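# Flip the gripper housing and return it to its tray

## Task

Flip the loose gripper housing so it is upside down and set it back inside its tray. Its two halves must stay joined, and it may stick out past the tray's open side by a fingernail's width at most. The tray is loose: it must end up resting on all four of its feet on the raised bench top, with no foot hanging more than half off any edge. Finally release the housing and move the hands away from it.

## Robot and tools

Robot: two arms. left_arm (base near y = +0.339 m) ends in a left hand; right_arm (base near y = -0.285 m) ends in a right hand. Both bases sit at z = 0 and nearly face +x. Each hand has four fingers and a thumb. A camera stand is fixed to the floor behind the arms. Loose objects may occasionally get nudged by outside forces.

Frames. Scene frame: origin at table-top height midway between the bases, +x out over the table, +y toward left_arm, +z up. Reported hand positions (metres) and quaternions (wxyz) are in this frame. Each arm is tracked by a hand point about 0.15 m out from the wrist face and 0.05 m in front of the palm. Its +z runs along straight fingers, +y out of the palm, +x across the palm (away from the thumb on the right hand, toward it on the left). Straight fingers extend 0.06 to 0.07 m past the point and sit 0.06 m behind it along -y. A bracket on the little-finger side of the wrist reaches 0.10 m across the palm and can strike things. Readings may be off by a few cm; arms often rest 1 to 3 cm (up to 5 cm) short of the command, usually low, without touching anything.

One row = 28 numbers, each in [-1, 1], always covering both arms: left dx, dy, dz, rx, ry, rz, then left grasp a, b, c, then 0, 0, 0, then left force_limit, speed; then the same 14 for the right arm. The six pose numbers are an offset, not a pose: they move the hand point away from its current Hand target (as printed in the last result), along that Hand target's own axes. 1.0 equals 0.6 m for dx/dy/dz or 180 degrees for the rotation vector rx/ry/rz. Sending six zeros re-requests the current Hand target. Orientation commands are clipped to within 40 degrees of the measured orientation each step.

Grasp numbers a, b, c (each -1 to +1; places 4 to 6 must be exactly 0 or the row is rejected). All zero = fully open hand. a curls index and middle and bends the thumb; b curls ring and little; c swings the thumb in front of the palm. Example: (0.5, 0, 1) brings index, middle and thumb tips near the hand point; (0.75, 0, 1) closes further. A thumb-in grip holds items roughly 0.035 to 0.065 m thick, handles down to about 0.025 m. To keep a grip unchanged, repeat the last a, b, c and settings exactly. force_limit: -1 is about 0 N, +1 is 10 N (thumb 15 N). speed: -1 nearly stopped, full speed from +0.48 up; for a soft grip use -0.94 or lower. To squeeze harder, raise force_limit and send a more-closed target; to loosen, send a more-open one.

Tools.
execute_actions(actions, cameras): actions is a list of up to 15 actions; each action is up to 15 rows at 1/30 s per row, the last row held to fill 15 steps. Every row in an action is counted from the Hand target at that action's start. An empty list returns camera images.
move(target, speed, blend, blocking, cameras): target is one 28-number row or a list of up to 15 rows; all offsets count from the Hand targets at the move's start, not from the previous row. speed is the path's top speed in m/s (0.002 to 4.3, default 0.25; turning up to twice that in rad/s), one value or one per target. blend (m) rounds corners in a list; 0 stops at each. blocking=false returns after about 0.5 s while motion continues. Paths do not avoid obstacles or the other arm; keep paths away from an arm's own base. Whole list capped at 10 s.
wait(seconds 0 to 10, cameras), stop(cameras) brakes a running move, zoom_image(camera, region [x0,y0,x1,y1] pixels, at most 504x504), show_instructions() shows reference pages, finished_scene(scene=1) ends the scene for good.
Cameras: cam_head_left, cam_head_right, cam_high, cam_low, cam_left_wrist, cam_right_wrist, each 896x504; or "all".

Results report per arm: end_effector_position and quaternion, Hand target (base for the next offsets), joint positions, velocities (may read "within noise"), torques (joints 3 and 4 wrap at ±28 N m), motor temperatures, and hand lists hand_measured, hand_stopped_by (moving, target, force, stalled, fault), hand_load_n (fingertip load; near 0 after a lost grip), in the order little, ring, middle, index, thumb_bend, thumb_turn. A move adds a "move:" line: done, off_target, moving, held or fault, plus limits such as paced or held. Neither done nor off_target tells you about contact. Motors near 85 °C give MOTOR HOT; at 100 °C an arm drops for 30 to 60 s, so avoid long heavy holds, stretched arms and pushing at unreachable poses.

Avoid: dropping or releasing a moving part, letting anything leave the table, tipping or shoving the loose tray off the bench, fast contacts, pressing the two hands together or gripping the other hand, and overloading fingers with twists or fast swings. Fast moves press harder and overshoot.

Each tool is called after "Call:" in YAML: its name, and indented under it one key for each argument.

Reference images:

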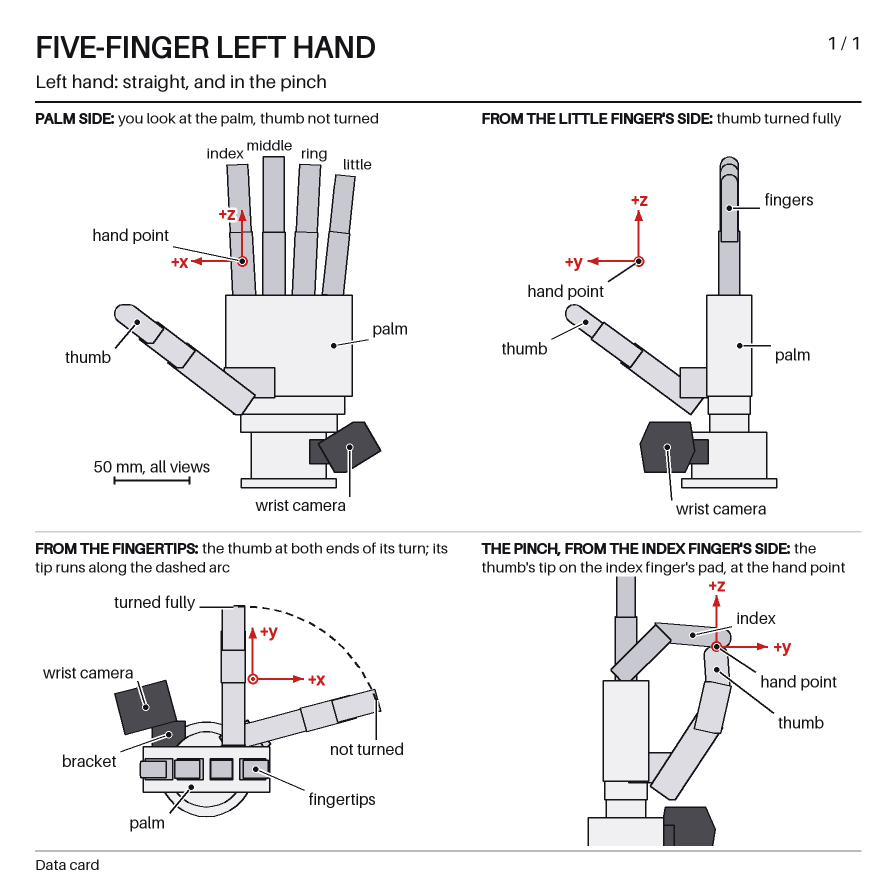

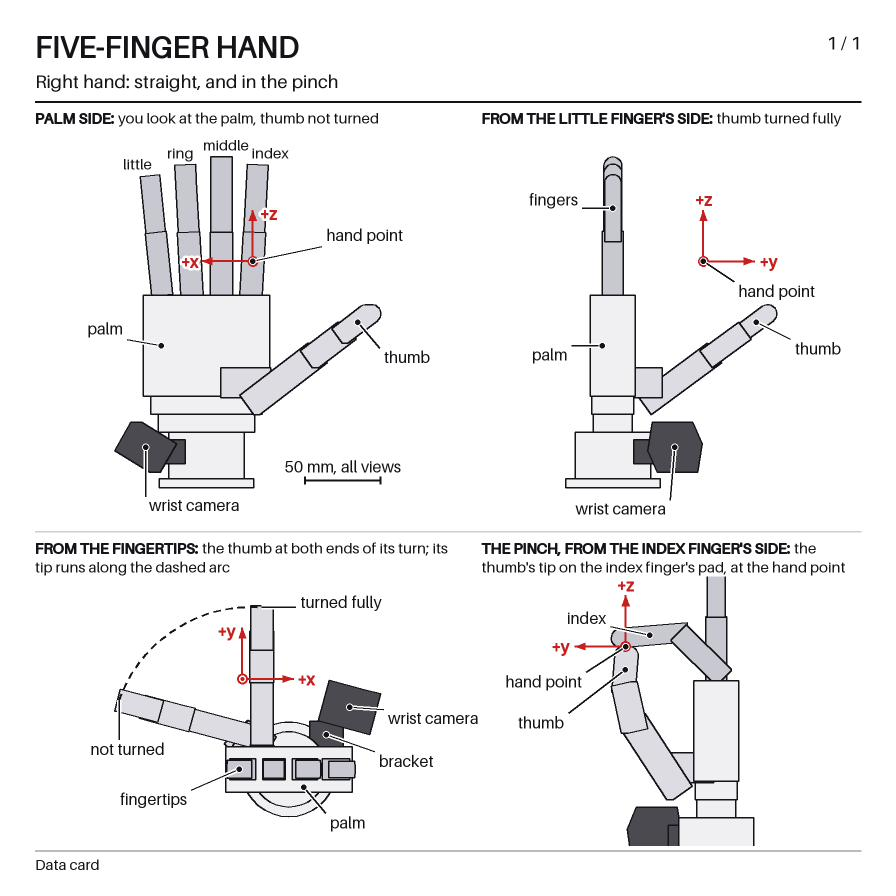

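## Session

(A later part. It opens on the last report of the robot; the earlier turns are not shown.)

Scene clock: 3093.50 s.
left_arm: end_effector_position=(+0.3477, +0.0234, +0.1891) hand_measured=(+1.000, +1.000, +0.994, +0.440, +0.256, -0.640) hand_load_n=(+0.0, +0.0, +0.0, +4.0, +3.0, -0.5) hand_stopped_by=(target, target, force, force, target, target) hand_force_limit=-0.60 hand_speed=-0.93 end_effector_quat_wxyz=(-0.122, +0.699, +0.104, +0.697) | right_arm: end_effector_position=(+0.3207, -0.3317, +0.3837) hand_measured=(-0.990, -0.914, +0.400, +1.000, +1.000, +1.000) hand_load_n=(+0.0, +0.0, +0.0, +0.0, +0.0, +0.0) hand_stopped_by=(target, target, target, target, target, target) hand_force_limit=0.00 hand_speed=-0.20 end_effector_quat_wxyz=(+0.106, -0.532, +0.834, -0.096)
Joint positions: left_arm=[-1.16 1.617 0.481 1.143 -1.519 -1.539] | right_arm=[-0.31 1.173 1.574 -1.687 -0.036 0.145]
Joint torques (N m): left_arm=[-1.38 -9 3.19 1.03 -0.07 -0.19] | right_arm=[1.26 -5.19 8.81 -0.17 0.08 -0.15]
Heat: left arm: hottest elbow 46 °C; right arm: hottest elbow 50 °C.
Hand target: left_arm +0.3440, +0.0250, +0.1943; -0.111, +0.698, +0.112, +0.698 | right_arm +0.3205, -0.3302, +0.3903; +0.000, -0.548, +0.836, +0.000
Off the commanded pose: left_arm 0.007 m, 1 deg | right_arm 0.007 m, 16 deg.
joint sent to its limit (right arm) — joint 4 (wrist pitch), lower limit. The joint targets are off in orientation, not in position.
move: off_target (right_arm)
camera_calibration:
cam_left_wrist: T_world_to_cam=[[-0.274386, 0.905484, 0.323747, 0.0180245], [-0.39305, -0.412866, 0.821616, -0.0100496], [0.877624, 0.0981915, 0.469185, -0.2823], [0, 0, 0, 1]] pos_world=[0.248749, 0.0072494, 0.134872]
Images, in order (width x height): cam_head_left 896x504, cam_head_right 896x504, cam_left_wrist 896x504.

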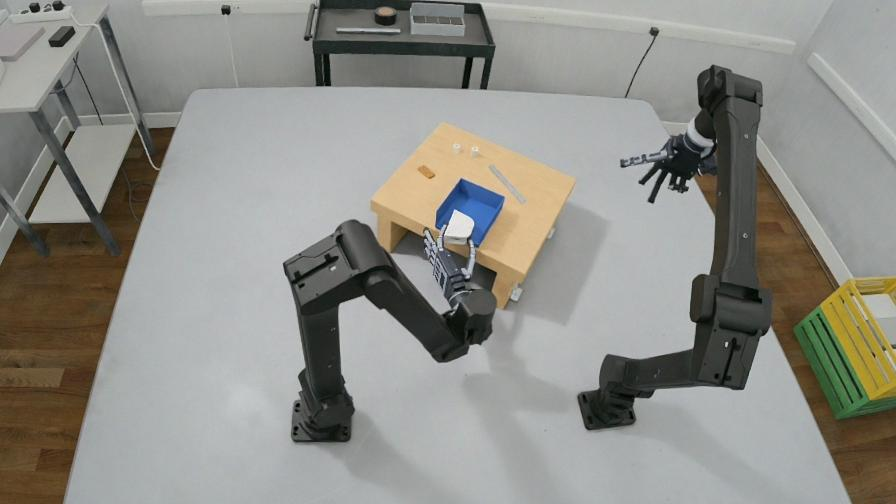

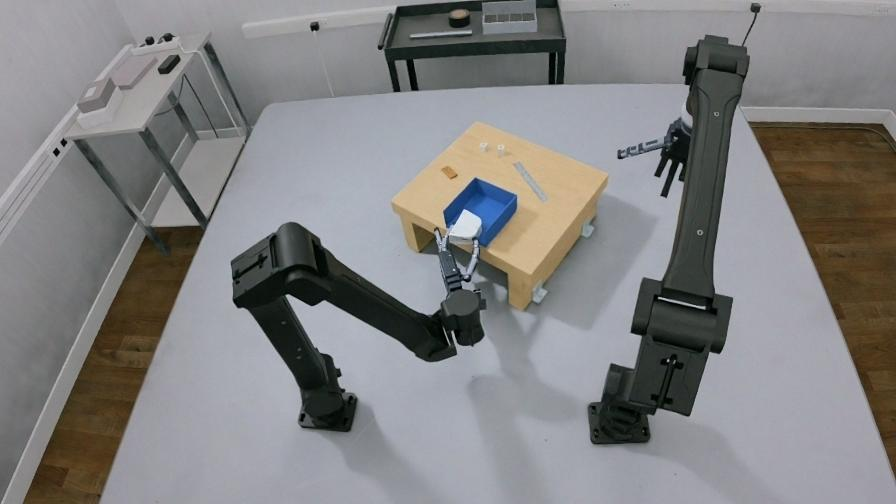

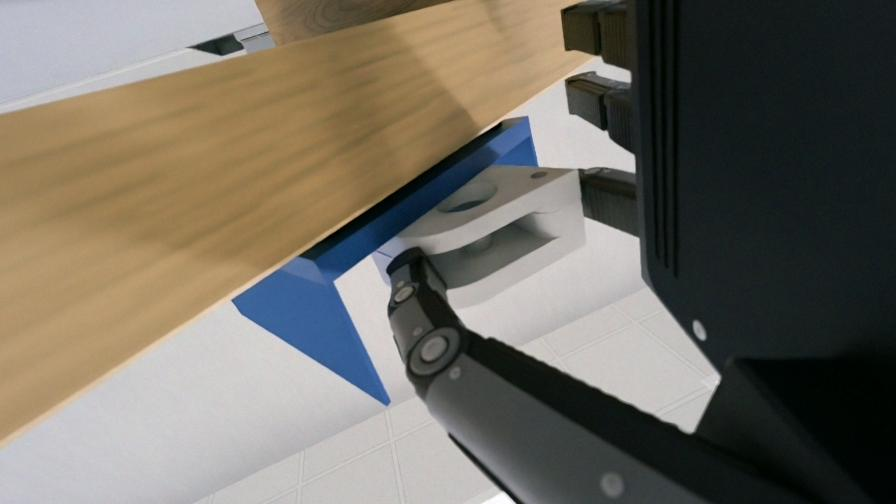

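Call:
move:
  target:
    - [0,0,0,0,0,0, 0.245,-1,0.82,0,0,0, 0.3,-0.93, 0,0,0,0,0,0, 0.1,1,-1,0,0,0, 0.0,-0.2]
  speed: 0.03
  cameras: ["cam_left_wrist","cam_head_left","cam_head_right"]

Call:
zoom_image:
  camera: "cam_head_right"
  region: [430, 205, 500, 255]

Call:
zoom_image:
  camera: "cam_left_wrist"
  region: [340, 160, 620, 320]

Scene clock: 3103.77 s.
left_arm: end_effector_position=(+0.3477, +0.0235, +0.1892) hand_measured=(+1.000, +1.000, +0.884, +0.434, +0.236, -0.640) hand_load_n=(+0.0, +0.5, +0.0, +10.5, +9.5, -0.5) hand_stopped_by=(target, target, target, force, force, target) hand_force_limit=0.30 hand_speed=-0.93 end_effector_quat_wxyz=(-0.121, +0.699, +0.105, +0.697) | right_arm: end_effector_position=(+0.3207, -0.3317, +0.3837) hand_measured=(-0.990, -0.914, +0.400, +1.000, +1.000, +1.000) hand_load_n=(+0.0, +0.0, +0.0, +0.0, +0.0, +0.0) hand_stopped_by=(target, target, target, target, target, target) hand_force_limit=0.00 hand_speed=-0.20 end_effector_quat_wxyz=(+0.106, -0.532, +0.834, -0.096)
Joint positions: left_arm=[-1.16 1.617 0.481 1.143 -1.519 -1.54] | right_arm=[-0.31 1.173 1.574 -1.687 -0.036 0.145]
Joint torques (N m): left_arm=[-1.32 -9.05 3.17 0.96 -0.07 -0.17] | right_arm=[1.26 -5.19 8.79 -0.16 0.07 -0.15]
Heat: left arm: hottest elbow 45 °C; right arm: hottest elbow 50 °C.
Hand target: left_arm +0.3440, +0.0250, +0.1943; -0.111, +0.698, +0.112, +0.698 | right_arm +0.3205, -0.3302, +0.3903; +0.000, -0.548, +0.836, +0.000
Off the commanded pose: left_arm 0.006 m, 1 deg | right_arm 0.007 m, 16 deg.
joint sent to its limit (right arm) — joint 4 (wrist pitch), lower limit. The joint targets are off in orientation, not in position.
move: off_target (right_arm)
camera_calibration:
cam_left_wrist: T_world_to_cam=[[-0.274592, 0.905946, 0.322276, 0.0182381], [-0.393498, -0.411682, 0.821996, -0.0100818], [0.877359, 0.0988984, 0.469532, -0.282334], [0, 0, 0, 1]] pos_world=[0.248749, 0.00724911, 0.134974]
Images, in order (width x height): cam_head_left 896x504, cam_head_right 896x504, cam_left_wrist 896x504.

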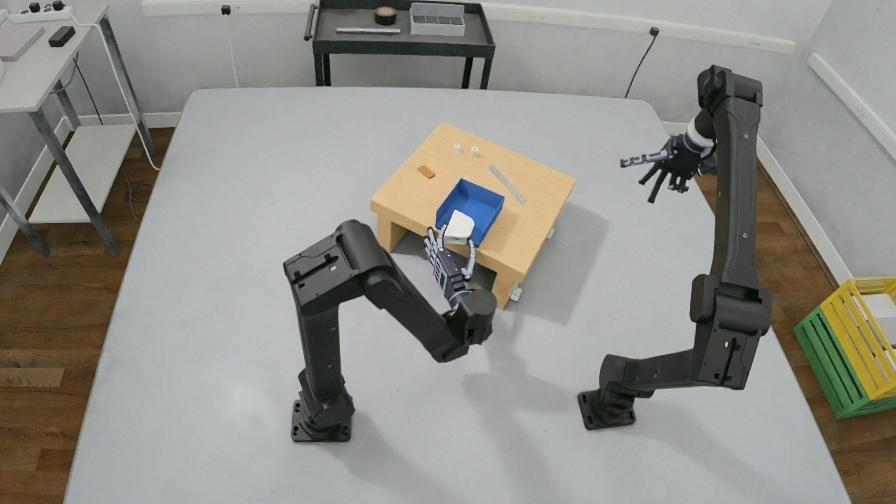

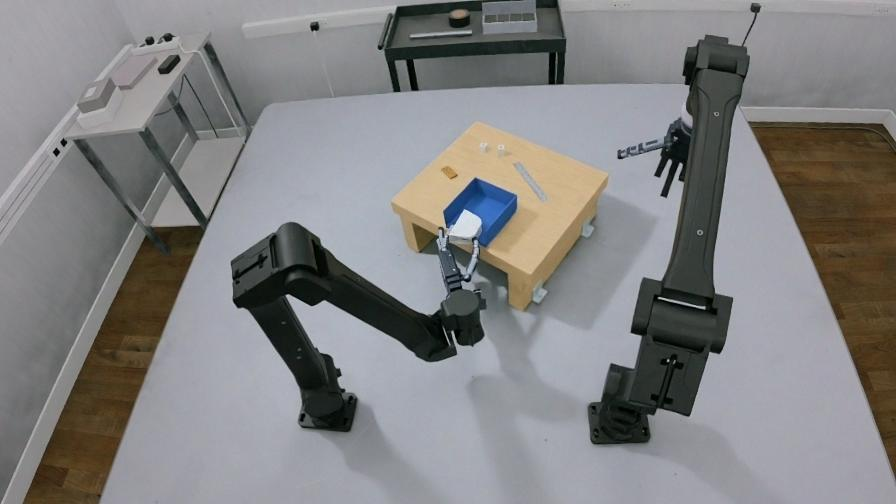

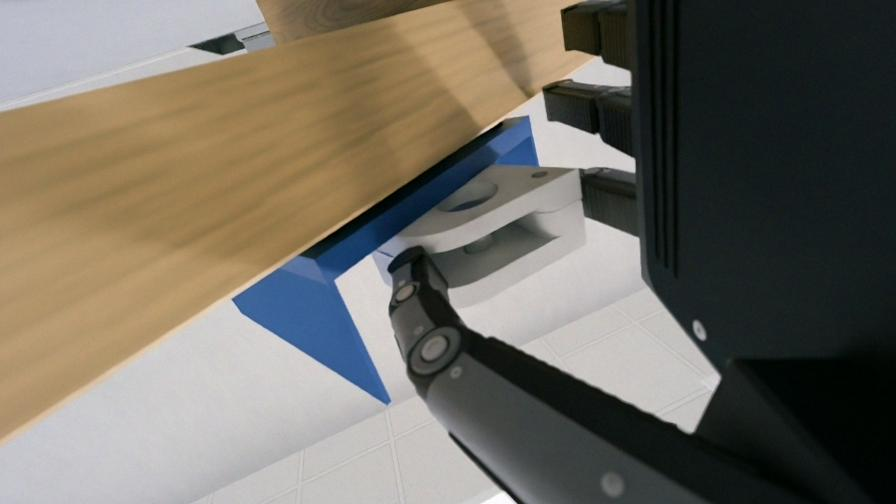

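Scaled by 7.200 from the camera's 896x504 image, which has a finer 1280x720 frame.

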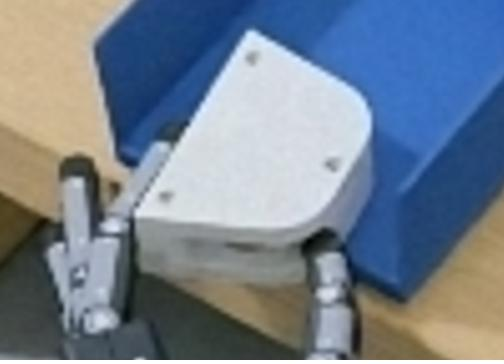

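Scaled by 1.800 from the camera's 896x504 image, which has a finer 1280x720 frame.

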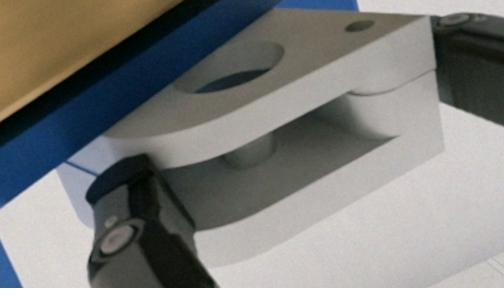

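Call:
move:
  target:
    - [0.0267,0,0,0,0,0, 0.245,-1,0.82,0,0,0, 0.3,-0.93, 0,0,0,0,0,0, 0.1,1,-1,0,0,0, 0.0,-0.2]
  speed: 0.03
  cameras: ["cam_left_wrist","cam_head_left","cam_head_right"]

Call:
zoom_image:
  camera: "cam_head_right"
  region: [430, 200, 500, 250]

Call:
zoom_image:
  camera: "cam_head_left"
  region: [425, 200, 495, 250]

Call:
zoom_image:
  camera: "cam_left_wrist"
  region: [340, 160, 620, 320]

Scene clock: 3113.00 s.
left_arm: end_effector_position=(+0.3467, +0.0259, +0.2059) hand_measured=(+1.000, +1.000, +0.884, +0.434, +0.236, -0.640) hand_load_n=(+0.0, +0.0, +0.0, +10.5, +9.5, -1.0) hand_stopped_by=(target, target, target, force, force, target) hand_force_limit=0.30 hand_speed=-0.93 end_effector_quat_wxyz=(-0.113, +0.697, +0.113, +0.699) | right_arm: end_effector_position=(+0.3207, -0.3317, +0.3837) hand_measured=(-0.990, -0.914, +0.400, +1.000, +1.000, +1.000) hand_load_n=(+0.0, +0.5, +0.0, +0.0, -0.5, +0.0) hand_stopped_by=(target, target, target, target, target, target) hand_force_limit=0.00 hand_speed=-0.20 end_effector_quat_wxyz=(+0.106, -0.532, +0.834, -0.096)
Joint positions: left_arm=[-1.16 1.564 0.481 1.121 -1.519 -1.533] | right_arm=[-0.31 1.173 1.574 -1.687 -0.036 0.145]
Joint torques (N m): left_arm=[-1.38 -8.82 3.9 0.54 -0.04 0.01] | right_arm=[1.32 -5.25 8.8 -0.16 0.08 -0.15]
Heat: left arm: hottest elbow 44 °C; right arm: hottest elbow 50 °C.
Hand target: left_arm +0.3440, +0.0250, +0.2104; -0.111, +0.698, +0.112, +0.698 | right_arm +0.3205, -0.3302, +0.3903; +0.000, -0.548, +0.836, +0.000
Off the commanded pose: left_arm 0.005 m, 0 deg | right_arm 0.007 m, 16 deg.
joint sent to its limit (right arm) — joint 4 (wrist pitch), lower limit. The joint targets are off in orientation, not in position.
move: off_target (right_arm)
camera_calibration:
cam_left_wrist: T_world_to_cam=[[-0.277237, 0.912449, 0.300959, 0.0156128], [-0.40054, -0.394479, 0.827015, -0.022282], [0.873331, 0.108733, 0.474837, -0.28952], [0, 0, 0, 1]] pos_world=[0.248251, 0.00844469, 0.151204]
Images, in order (width x height): cam_head_left 896x504, cam_head_right 896x504, cam_left_wrist 896x504.

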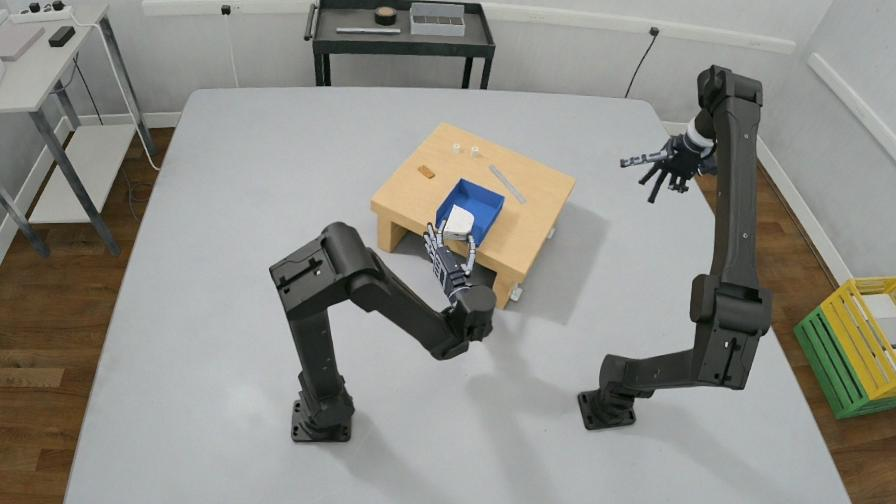

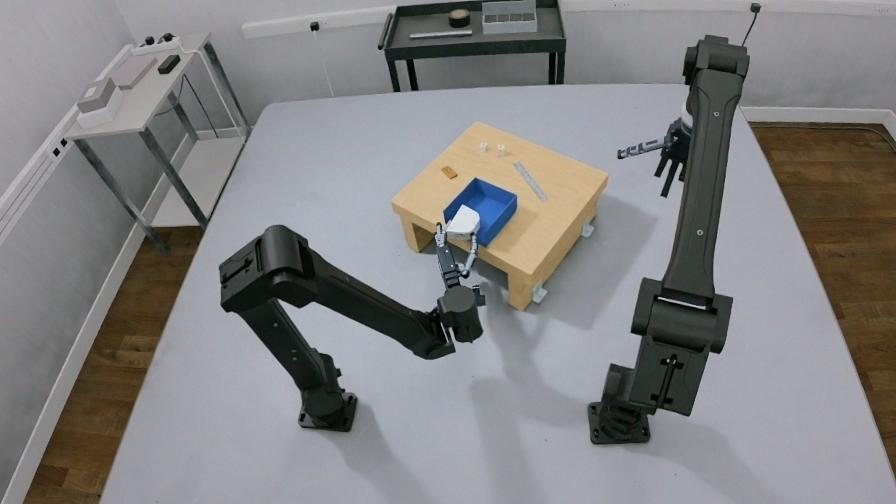

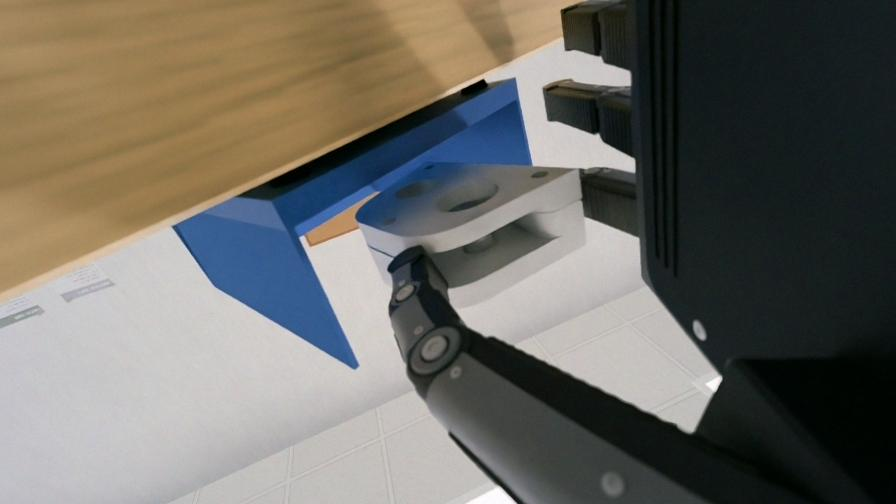

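Scaled by 7.200 from the camera's 896x504 image, which has a finer 1280x720 frame.

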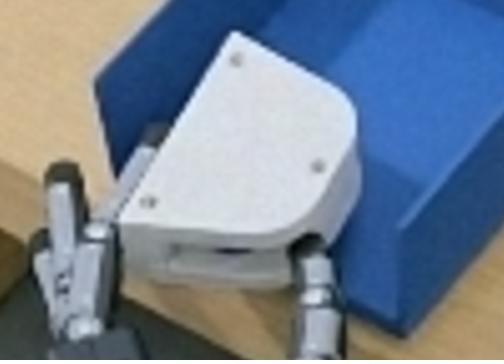

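Scaled by 7.200 from the camera's 896x504 image, which has a finer 1280x720 frame.

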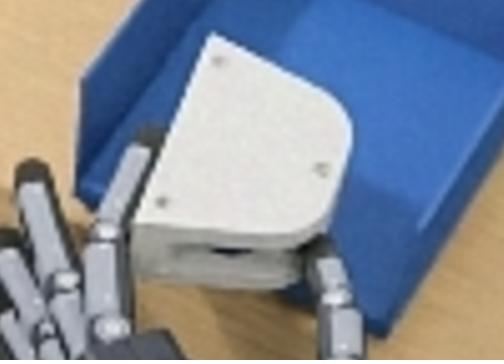

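Scaled by 1.800 from the camera's 896x504 image, which has a finer 1280x720 frame.

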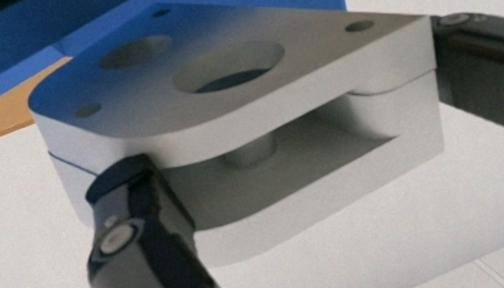

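Call:
move:
  target:
    - [0.22,0,0,0,0,0, 0.245,-1,0.82,0,0,0, 0.3,-0.93, 0,0,0,0,0,0, 0.1,1,-1,0,0,0, 0.0,-0.2]
  speed: 0.08
  cameras: ["cam_left_wrist","cam_head_left"]

Scene clock: 3264.83 s.
left_arm: end_effector_position=(+0.3431, +0.0341, +0.3129) hand_measured=(+1.000, +1.000, +0.884, +0.434, +0.236, -0.640) hand_load_n=(+0.0, +0.0, +0.0, +10.5, +9.5, -1.0) hand_stopped_by=(target, target, target, force, force, target) hand_force_limit=0.30 hand_speed=-0.93 end_effector_quat_wxyz=(-0.140, +0.700, +0.087, +0.695) | right_arm: end_effector_position=(+0.3207, -0.3317, +0.3837) hand_measured=(-0.990, -0.914, +0.400, +1.000, +1.000, +1.000) hand_load_n=(+0.0, +0.0, +0.0, +0.0, +0.0, +0.0) hand_stopped_by=(target, target, target, target, target, target) hand_force_limit=0.00 hand_speed=-0.20 end_effector_quat_wxyz=(+0.106, -0.532, +0.834, -0.096)
Joint positions: left_arm=[-1.16 1.211 0.56 0.763 -1.521 -1.384] | right_arm=[-0.31 1.173 1.574 -1.687 -0.036 0.145]
Joint torques (N m): left_arm=[-1.44 -6.48 9.73 0.53 0.04 -0.22] | right_arm=[1.26 -5.19 8.81 -0.17 0.08 -0.15]
Heat: left arm: hottest elbow 43 °C; right arm: hottest elbow 50 °C.
Hand target: left_arm +0.3440, +0.0251, +0.3424; -0.111, +0.698, +0.112, +0.698 | right_arm +0.3205, -0.3302, +0.3903; +0.000, -0.548, +0.836, +0.000
Off the commanded pose: left_arm 0.031 m, 4 deg | right_arm 0.007 m, 16 deg.
joint sent to its limit (right arm) — joint 4 (wrist pitch), lower limit. The joint targets are off in orientation, not in position.
move: off_target (left_arm, right_arm)
camera_calibration:
cam_left_wrist: T_world_to_cam=[[-0.27214, 0.888085, 0.370467, -0.0477878], [-0.383637, -0.453211, 0.804625, -0.105584], [0.882475, 0.0768457, 0.464039, -0.336733], [0, 0, 0, 1]] pos_world=[0.243647, 0.0204641, 0.258917]
Images, in order (width x height): cam_head_left 896x504, cam_left_wrist 896x504.

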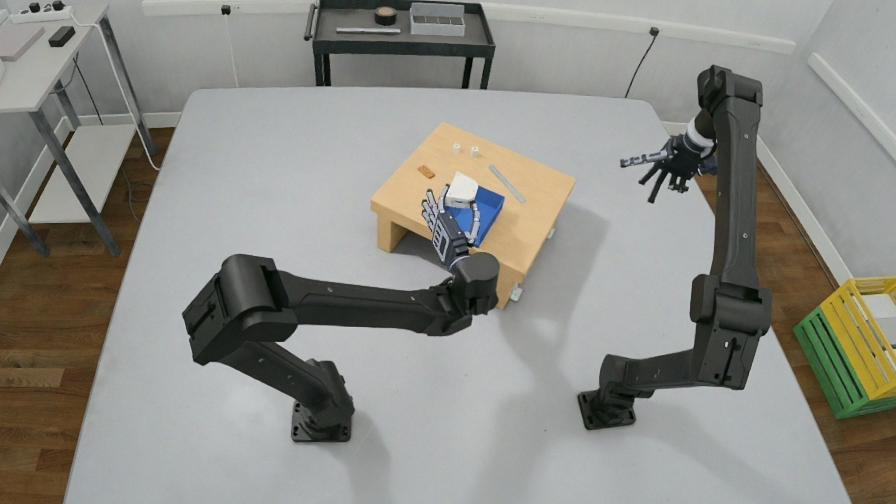

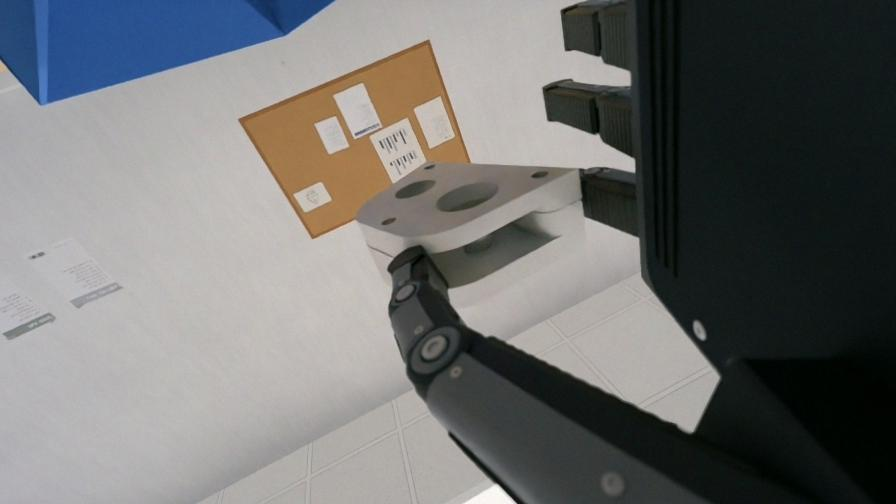

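Call:
move:
  target:
    - [0.2,-0.012,0.015,0,0,0, 0.245,-1,0.82,0,0,0, 0.3,-0.93, 0,0,0,0,0,0, 0.1,1,-1,0,0,0, 0.0,-0.2]
    - [0.3627,-0.0313,0.0383,0,0.212,0.1325, 0.245,-1,0.82,0,0,0, 0.3,-0.93, 0,0,0,0,0,0, 0.1,1,-1,0,0,0, 0.0,-0.2]
  speed: 0.12
  blend: [0.03, 0]
  cameras: ["cam_left_wrist","cam_head_left","cam_high"]

Scene clock: 3309.77 s.
left_arm: end_effector_position=(+0.3608, +0.0447, +0.5506) hand_measured=(+1.000, +1.000, +0.884, +0.434, +0.236, -0.640) hand_load_n=(+0.0, +0.0, +0.0, +10.0, +10.0, -1.0) hand_stopped_by=(target, target, target, force, force, target) hand_force_limit=0.30 hand_speed=-0.93 end_effector_quat_wxyz=(-0.276, +0.445, -0.079, +0.848) | right_arm: end_effector_position=(+0.3207, -0.3317, +0.3837) hand_measured=(-0.990, -0.914, +0.400, +1.000, +1.000, +1.000) hand_load_n=(+0.0, +0.0, +0.0, +0.0, +0.0, -0.5) hand_stopped_by=(target, target, target, target, target, target) hand_force_limit=0.00 hand_speed=-0.20 end_effector_quat_wxyz=(+0.106, -0.532, +0.834, -0.096)
Joint positions: left_arm=[-0.917 1.08 0.754 1.338 -0.799 -0.227] | right_arm=[-0.31 1.173 1.574 -1.687 -0.036 0.145]
Joint torques (N m): left_arm=[-0.32 -5.42 7.49 0.13 0.69 0.05] | right_arm=[1.26 -5.19 8.8 -0.17 0.08 -0.15]
Heat: left arm: hottest elbow 47 °C; right arm: hottest elbow 50 °C.
Hand target: left_arm +0.3599, +0.0500, +0.5599; -0.281, +0.441, -0.075, +0.849 | right_arm +0.3205, -0.3302, +0.3903; +0.000, -0.548, +0.836, +0.000
Off the commanded pose: left_arm 0.011 m, 1 deg | right_arm 0.007 m, 16 deg.
joint sent to its limit (right arm) — joint 4 (wrist pitch), lower limit. The joint targets are off in orientation, not in position.
move: off_target (left_arm, right_arm)
camera_calibration:
cam_left_wrist: T_world_to_cam=[[-0.495046, 0.636482, 0.591456, -0.170401], [-0.676604, -0.709462, 0.197157, 0.166269], [0.545102, -0.302579, 0.781863, -0.499811], [0, 0, 0, 1]] pos_world=[0.30059, 0.0751864, 0.458787]
Images, in order (width x height): cam_head_left 896x504, cam_high 896x504, cam_left_wrist 896x504.

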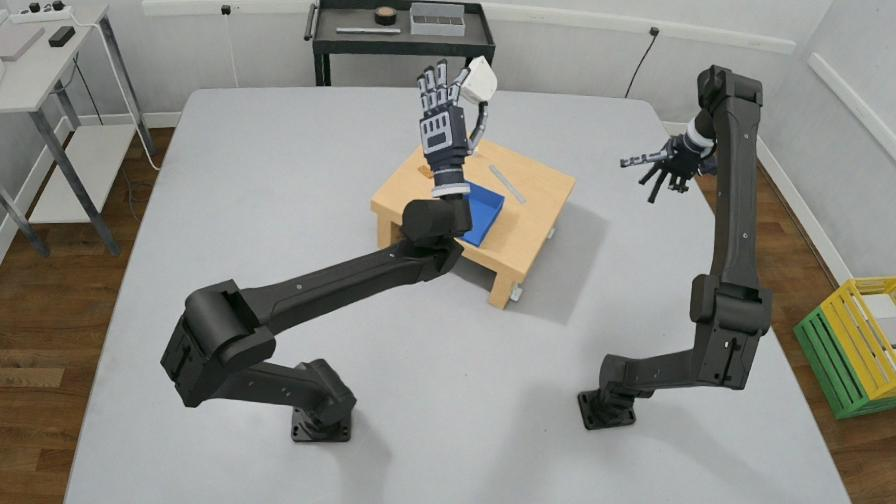

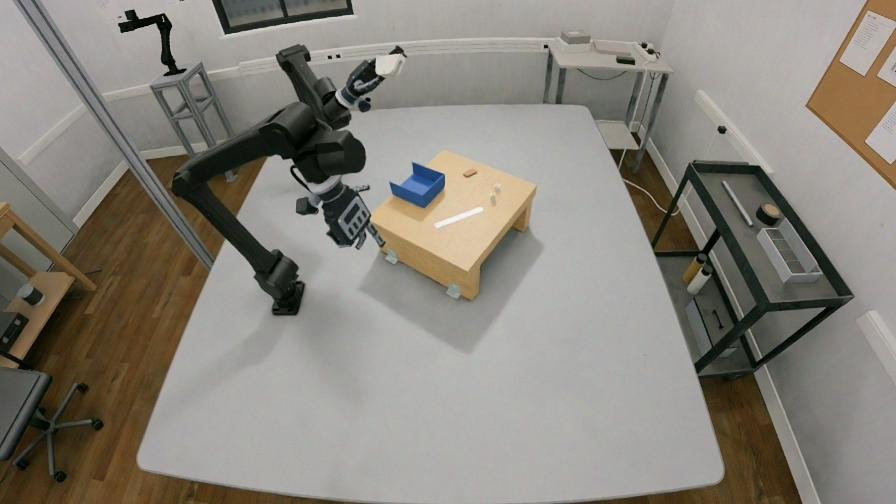

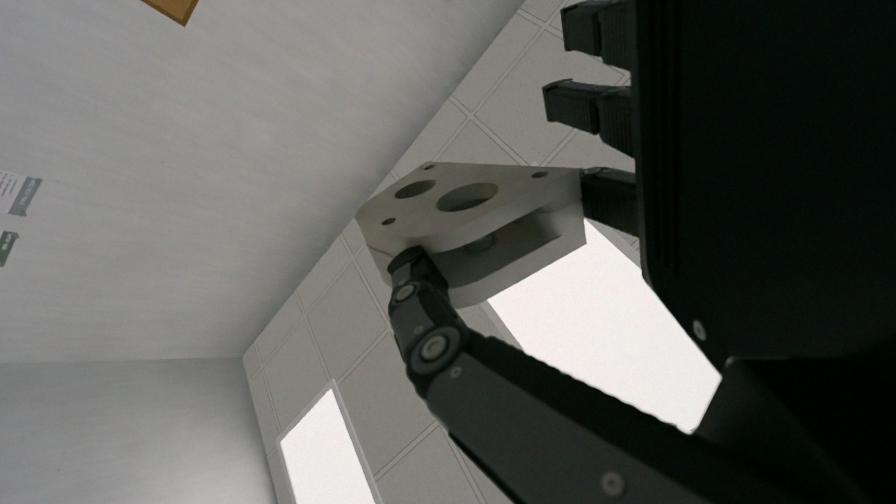

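Call:
move:
  target:
    - [0.0443,-0.0117,0.0517,0,0.212,0.1325, 0.245,-1,0.82,0,0,0, 0.3,-0.93, 0,0,0,0,0,0, 0.1,1,-1,0,0,0, 0.0,-0.2]
  speed: 0.15
  cameras: ["cam_left_wrist","cam_head_left"]

Scene clock: 3389.27 s.
left_arm: end_effector_position=(+0.3740, +0.0386, +0.5621) hand_measured=(+1.000, +1.000, +0.884, +0.434, +0.236, -0.640) hand_load_n=(+0.0, +0.0, +0.0, +10.0, +10.0, -1.0) hand_stopped_by=(target, target, target, force, force, target) hand_force_limit=0.30 hand_speed=-0.93 end_effector_quat_wxyz=(-0.395, +0.135, -0.275, +0.866) | right_arm: end_effector_position=(+0.3207, -0.3317, +0.3837) hand_measured=(-0.990, -0.914, +0.400, +1.000, +1.000, +1.000) hand_load_n=(+0.0, +0.0, +0.0, +0.0, +0.0, +0.0) hand_stopped_by=(target, target, target, target, target, target) hand_force_limit=0.00 hand_speed=-0.20 end_effector_quat_wxyz=(+0.106, -0.532, +0.834, -0.096)
Joint positions: left_arm=[-0.565 1.061 0.754 1.258 0.049 -0.095] | right_arm=[-0.31 1.173 1.574 -1.687 -0.036 0.145]
Joint torques (N m): left_arm=[-0.56 -5.54 10.92 0.31 0.11 0.12] | right_arm=[1.26 -5.19 8.8 -0.17 0.08 -0.15]
Heat: left arm: hottest elbow 48 °C; right arm: hottest elbow 50 °C.
Hand target: left_arm +0.3695, +0.0451, +0.5999; -0.407, +0.117, -0.250, +0.871 | right_arm +0.3205, -0.3302, +0.3903; +0.000, -0.548, +0.836, +0.000
Off the commanded pose: left_arm 0.039 m, 4 deg | right_arm 0.007 m, 16 deg.
joint sent to its limit (right arm) — joint 4 (wrist pitch), lower limit. The joint targets are off in orientation, not in position.
move: off_target (left_arm, right_arm)
camera_calibration:
cam_left_wrist: T_world_to_cam=[[-0.766683, 0.273952, 0.580644, -0.0451624], [-0.614458, -0.575267, -0.539916, 0.554468], [0.186114, -0.770726, 0.609379, -0.268484], [0, 0, 0, 1]] pos_world=[0.35604, 0.124412, 0.489198]
Images, in order (width x height): cam_head_left 896x504, cam_left_wrist 896x504.

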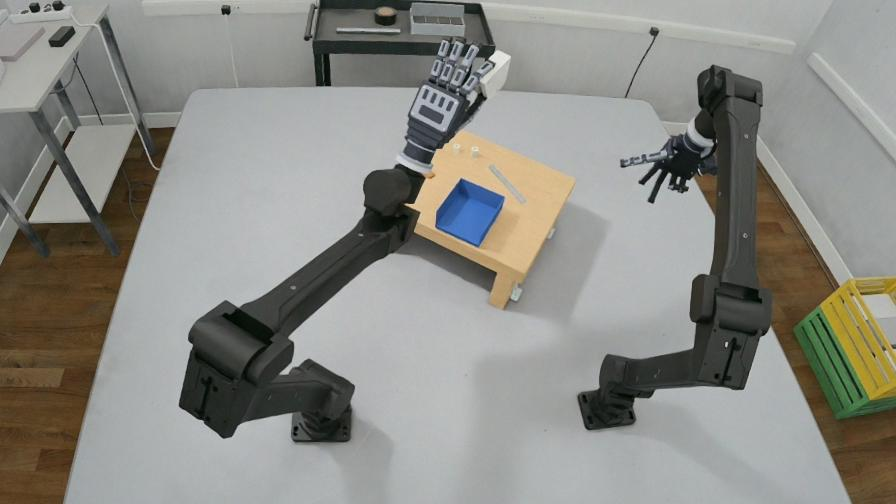

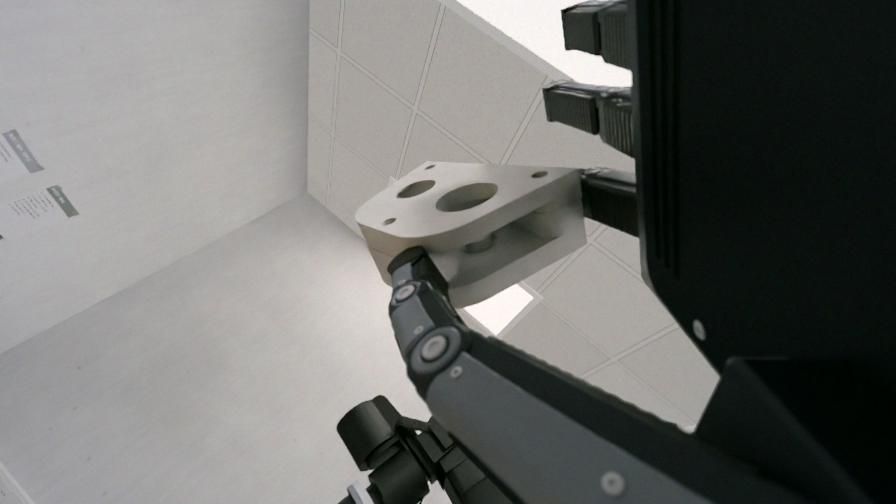

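Call:
move:
  target:
    - [-0.0038,0.0435,-0.012,0,0.212,0.1325, 0.245,-1,0.82,0,0,0, 0.3,-0.93, 0,0,0,0,0,0, 0.1,1,-1,0,0,0, 0.0,-0.2]
  speed: 0.15
  cameras: ["cam_left_wrist","cam_head_left"]

Scene clock: 3405.40 s.
left_arm: end_effector_position=(+0.3805, +0.0335, +0.5525) hand_measured=(+1.000, +1.000, +0.884, +0.434, +0.236, -0.640) hand_load_n=(+0.0, +0.0, +0.0, +10.5, +10.0, -0.5) hand_stopped_by=(target, target, target, force, force, target) hand_force_limit=0.30 hand_speed=-0.93 end_effector_quat_wxyz=(-0.454, -0.209, -0.404, +0.766) | right_arm: end_effector_position=(+0.3207, -0.3317, +0.3837) hand_measured=(-0.990, -0.914, +0.400, +1.000, +1.000, +1.000) hand_load_n=(+0.0, +0.0, +0.0, +0.0, +0.0, +0.0) hand_stopped_by=(target, target, target, target, target, target) hand_force_limit=0.00 hand_speed=-0.20 end_effector_quat_wxyz=(+0.106, -0.532, +0.834, -0.096)
Joint positions: left_arm=[-0.314 1.144 0.926 1.286 0.838 0.078] | right_arm=[-0.31 1.173 1.574 -1.687 -0.036 0.145]
Joint torques (N m): left_arm=[-0.38 -4.78 11.04 0.32 -0.42 0.1] | right_arm=[1.26 -5.25 8.81 -0.17 0.08 -0.15]
Motor temperatures (°C): left_arm=[35 36 50 34 39 32] | right_arm=[37 37 50 35 34 34]
Heat: left arm: hottest elbow 50 °C; right arm: hottest elbow 50 °C.
Hand target: left_arm +0.3849, +0.0352, +0.5802; -0.472, -0.225, -0.386, +0.760 | right_arm +0.3205, -0.3302, +0.3903; +0.000, -0.548, +0.836, +0.000
Off the commanded pose: left_arm 0.028 m, 4 deg | right_arm 0.007 m, 16 deg.
joint sent to its limit (right arm) — joint 4 (wrist pitch), lower limit. The joint targets are off in orientation, not in position.
move: off_target (left_arm, right_arm)
camera_calibration:
cam_left_wrist: T_world_to_cam=[[-0.973357, 0.0716246, 0.21782, 0.252613], [-0.22399, -0.0938656, -0.970061, 0.62331], [-0.0490344, -0.993005, 0.107408, 0.106391], [0, 0, 0, 1]] pos_world=[0.390715, 0.146061, 0.538197]
Images, in order (width x height): cam_head_left 896x504, cam_left_wrist 896x504.

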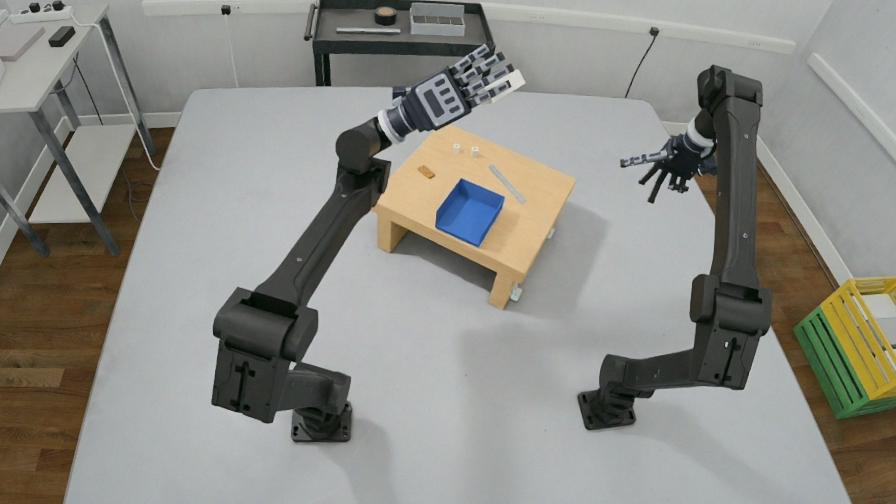

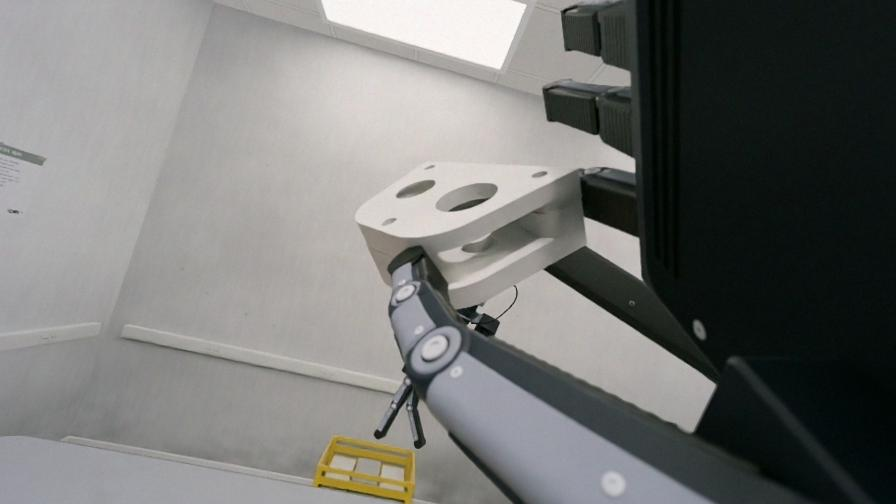

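Call:
move:
  target:
    - [0.1794,0.0955,-0.1735,-0.1138,0.185,0.1708, 0.245,-1,0.82,0,0,0, 0.3,-0.93, 0,0,0,0,0,0, 0.1,1,-1,0,0,0, 0.0,-0.2]
  speed: 0.15
  cameras: ["cam_left_wrist","cam_head_left","cam_head_right","cam_high"]

Scene clock: 3427.27 s.
left_arm: end_effector_position=(+0.3897, +0.0456, +0.4160) hand_measured=(+1.000, +1.000, +0.884, +0.434, +0.236, -0.640) hand_load_n=(+0.0, +0.5, +0.0, +10.5, +10.0, -0.5) hand_stopped_by=(target, target, target, force, force, target) hand_force_limit=0.30 hand_speed=-0.93 end_effector_quat_wxyz=(+0.552, +0.432, +0.562, -0.440) | right_arm: end_effector_position=(+0.3207, -0.3317, +0.3837) hand_measured=(-0.990, -0.914, +0.400, +1.000, +1.000, +1.000) hand_load_n=(+0.0, +0.0, +0.0, +0.5, +0.0, +0.0) hand_stopped_by=(target, target, target, target, target, target) hand_force_limit=0.00 hand_speed=-0.20 end_effector_quat_wxyz=(+0.106, -0.532, +0.834, -0.096)
Joint positions: left_arm=[-0.383 0.886 0.841 0.038 0.907 1.558] | right_arm=[-0.31 1.173 1.574 -1.687 -0.036 0.145]
Joint torques (N m): left_arm=[-1.32 -4.42 7.77 0.96 -0.09 0.17] | right_arm=[1.26 -5.25 8.81 -0.17 0.08 -0.15]
Heat: left arm: hottest elbow 49 °C; right arm: hottest elbow 50 °C.
Hand target: left_arm +0.3849, +0.0453, +0.4203; +0.556, +0.437, +0.556, -0.436 | right_arm +0.3205, -0.3302, +0.3903; +0.000, -0.548, +0.836, +0.000
Off the commanded pose: left_arm 0.006 m, 1 deg | right_arm 0.007 m, 16 deg.
joint sent to its limit (right arm) — joint 4 (wrist pitch), lower limit. The joint targets are off in orientation, not in position.
move: off_target (right_arm)
camera_calibration:
cam_left_wrist: T_world_to_cam=[[-0.92503, -0.253424, -0.283013, 0.494797], [0.104013, 0.547557, -0.830279, 0.278904], [0.365378, -0.79747, -0.480146, 0.207578], [0, 0, 0, 1]] pos_world=[0.352848, 0.138215, 0.47127]
Images, in order (width x height): cam_head_left 896x504, cam_head_right 896x504, cam_high 896x504, cam_left_wrist 896x504.

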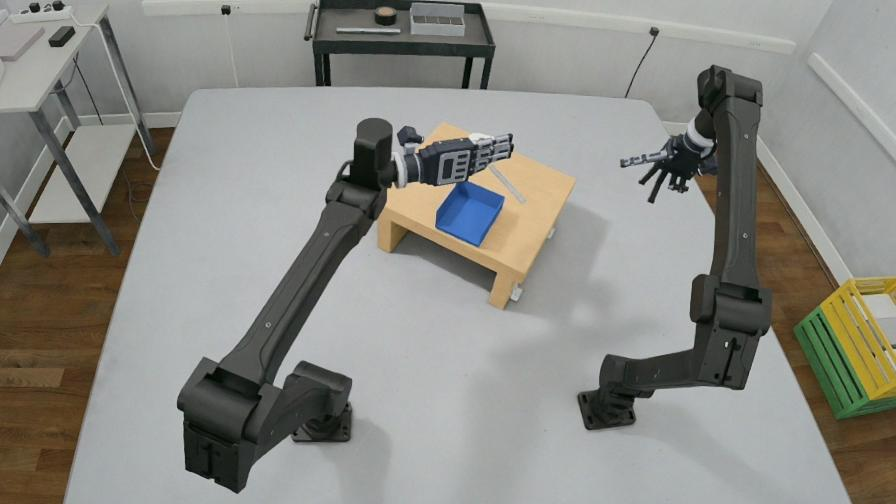

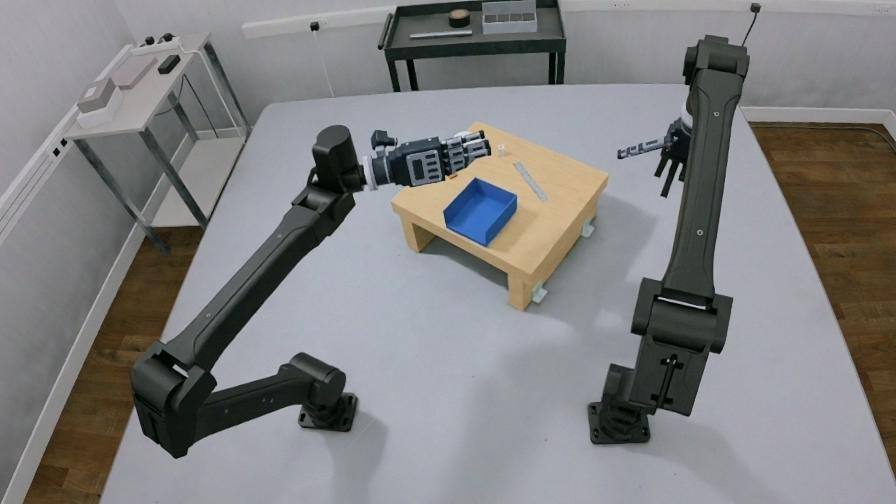

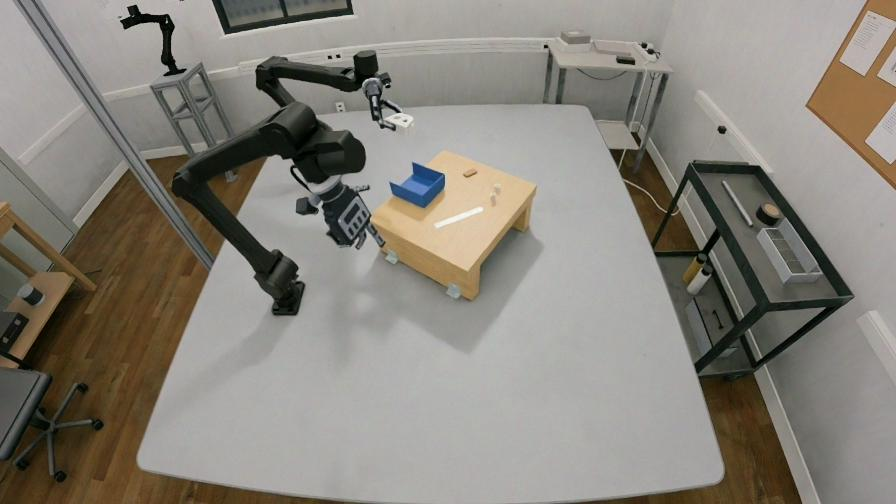

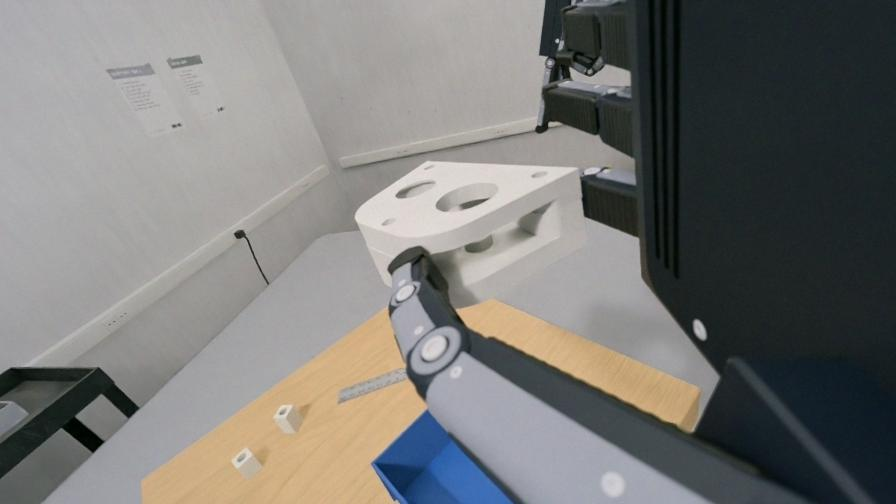

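Call:
zoom_image:
  camera: "cam_high"
  region: [350, 80, 470, 220]

Call:
zoom_image:
  camera: "cam_head_right"
  region: [370, 110, 530, 260]

Call:
zoom_image:
  camera: "cam_head_left"
  region: [400, 110, 540, 260]

Scaled by 3.600 from the camera's 896x504 image, which has a finer 1280x720 frame.

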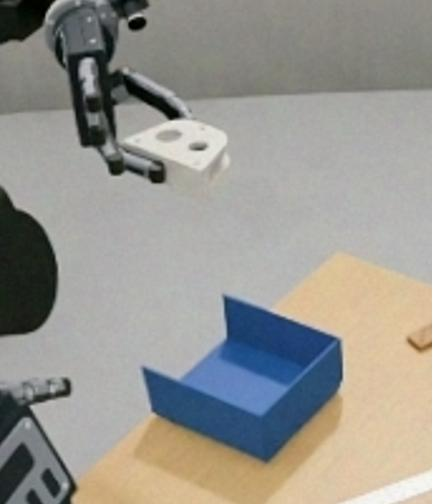

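Scaled by 3.150 from the camera's 896x504 image, which has a finer 1280x720 frame.

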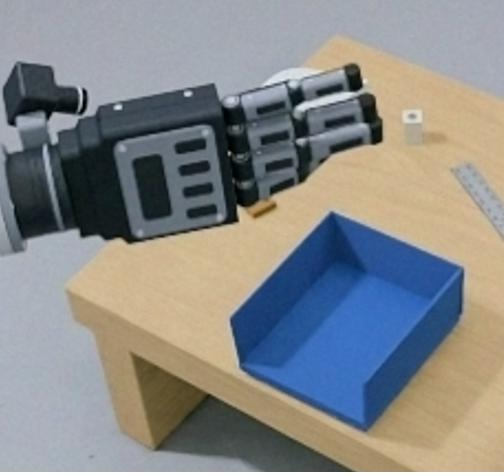

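Scaled by 3.360 from the camera's 896x504 image, which has a finer 1280x720 frame.

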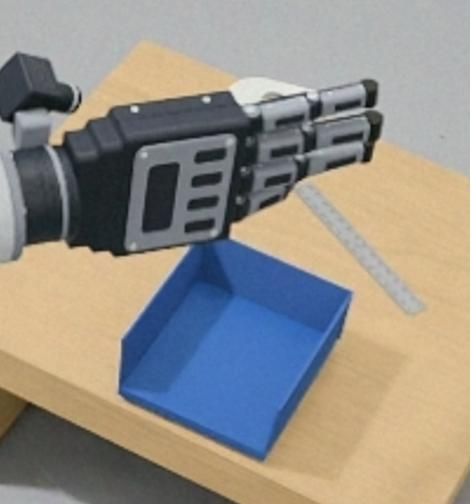

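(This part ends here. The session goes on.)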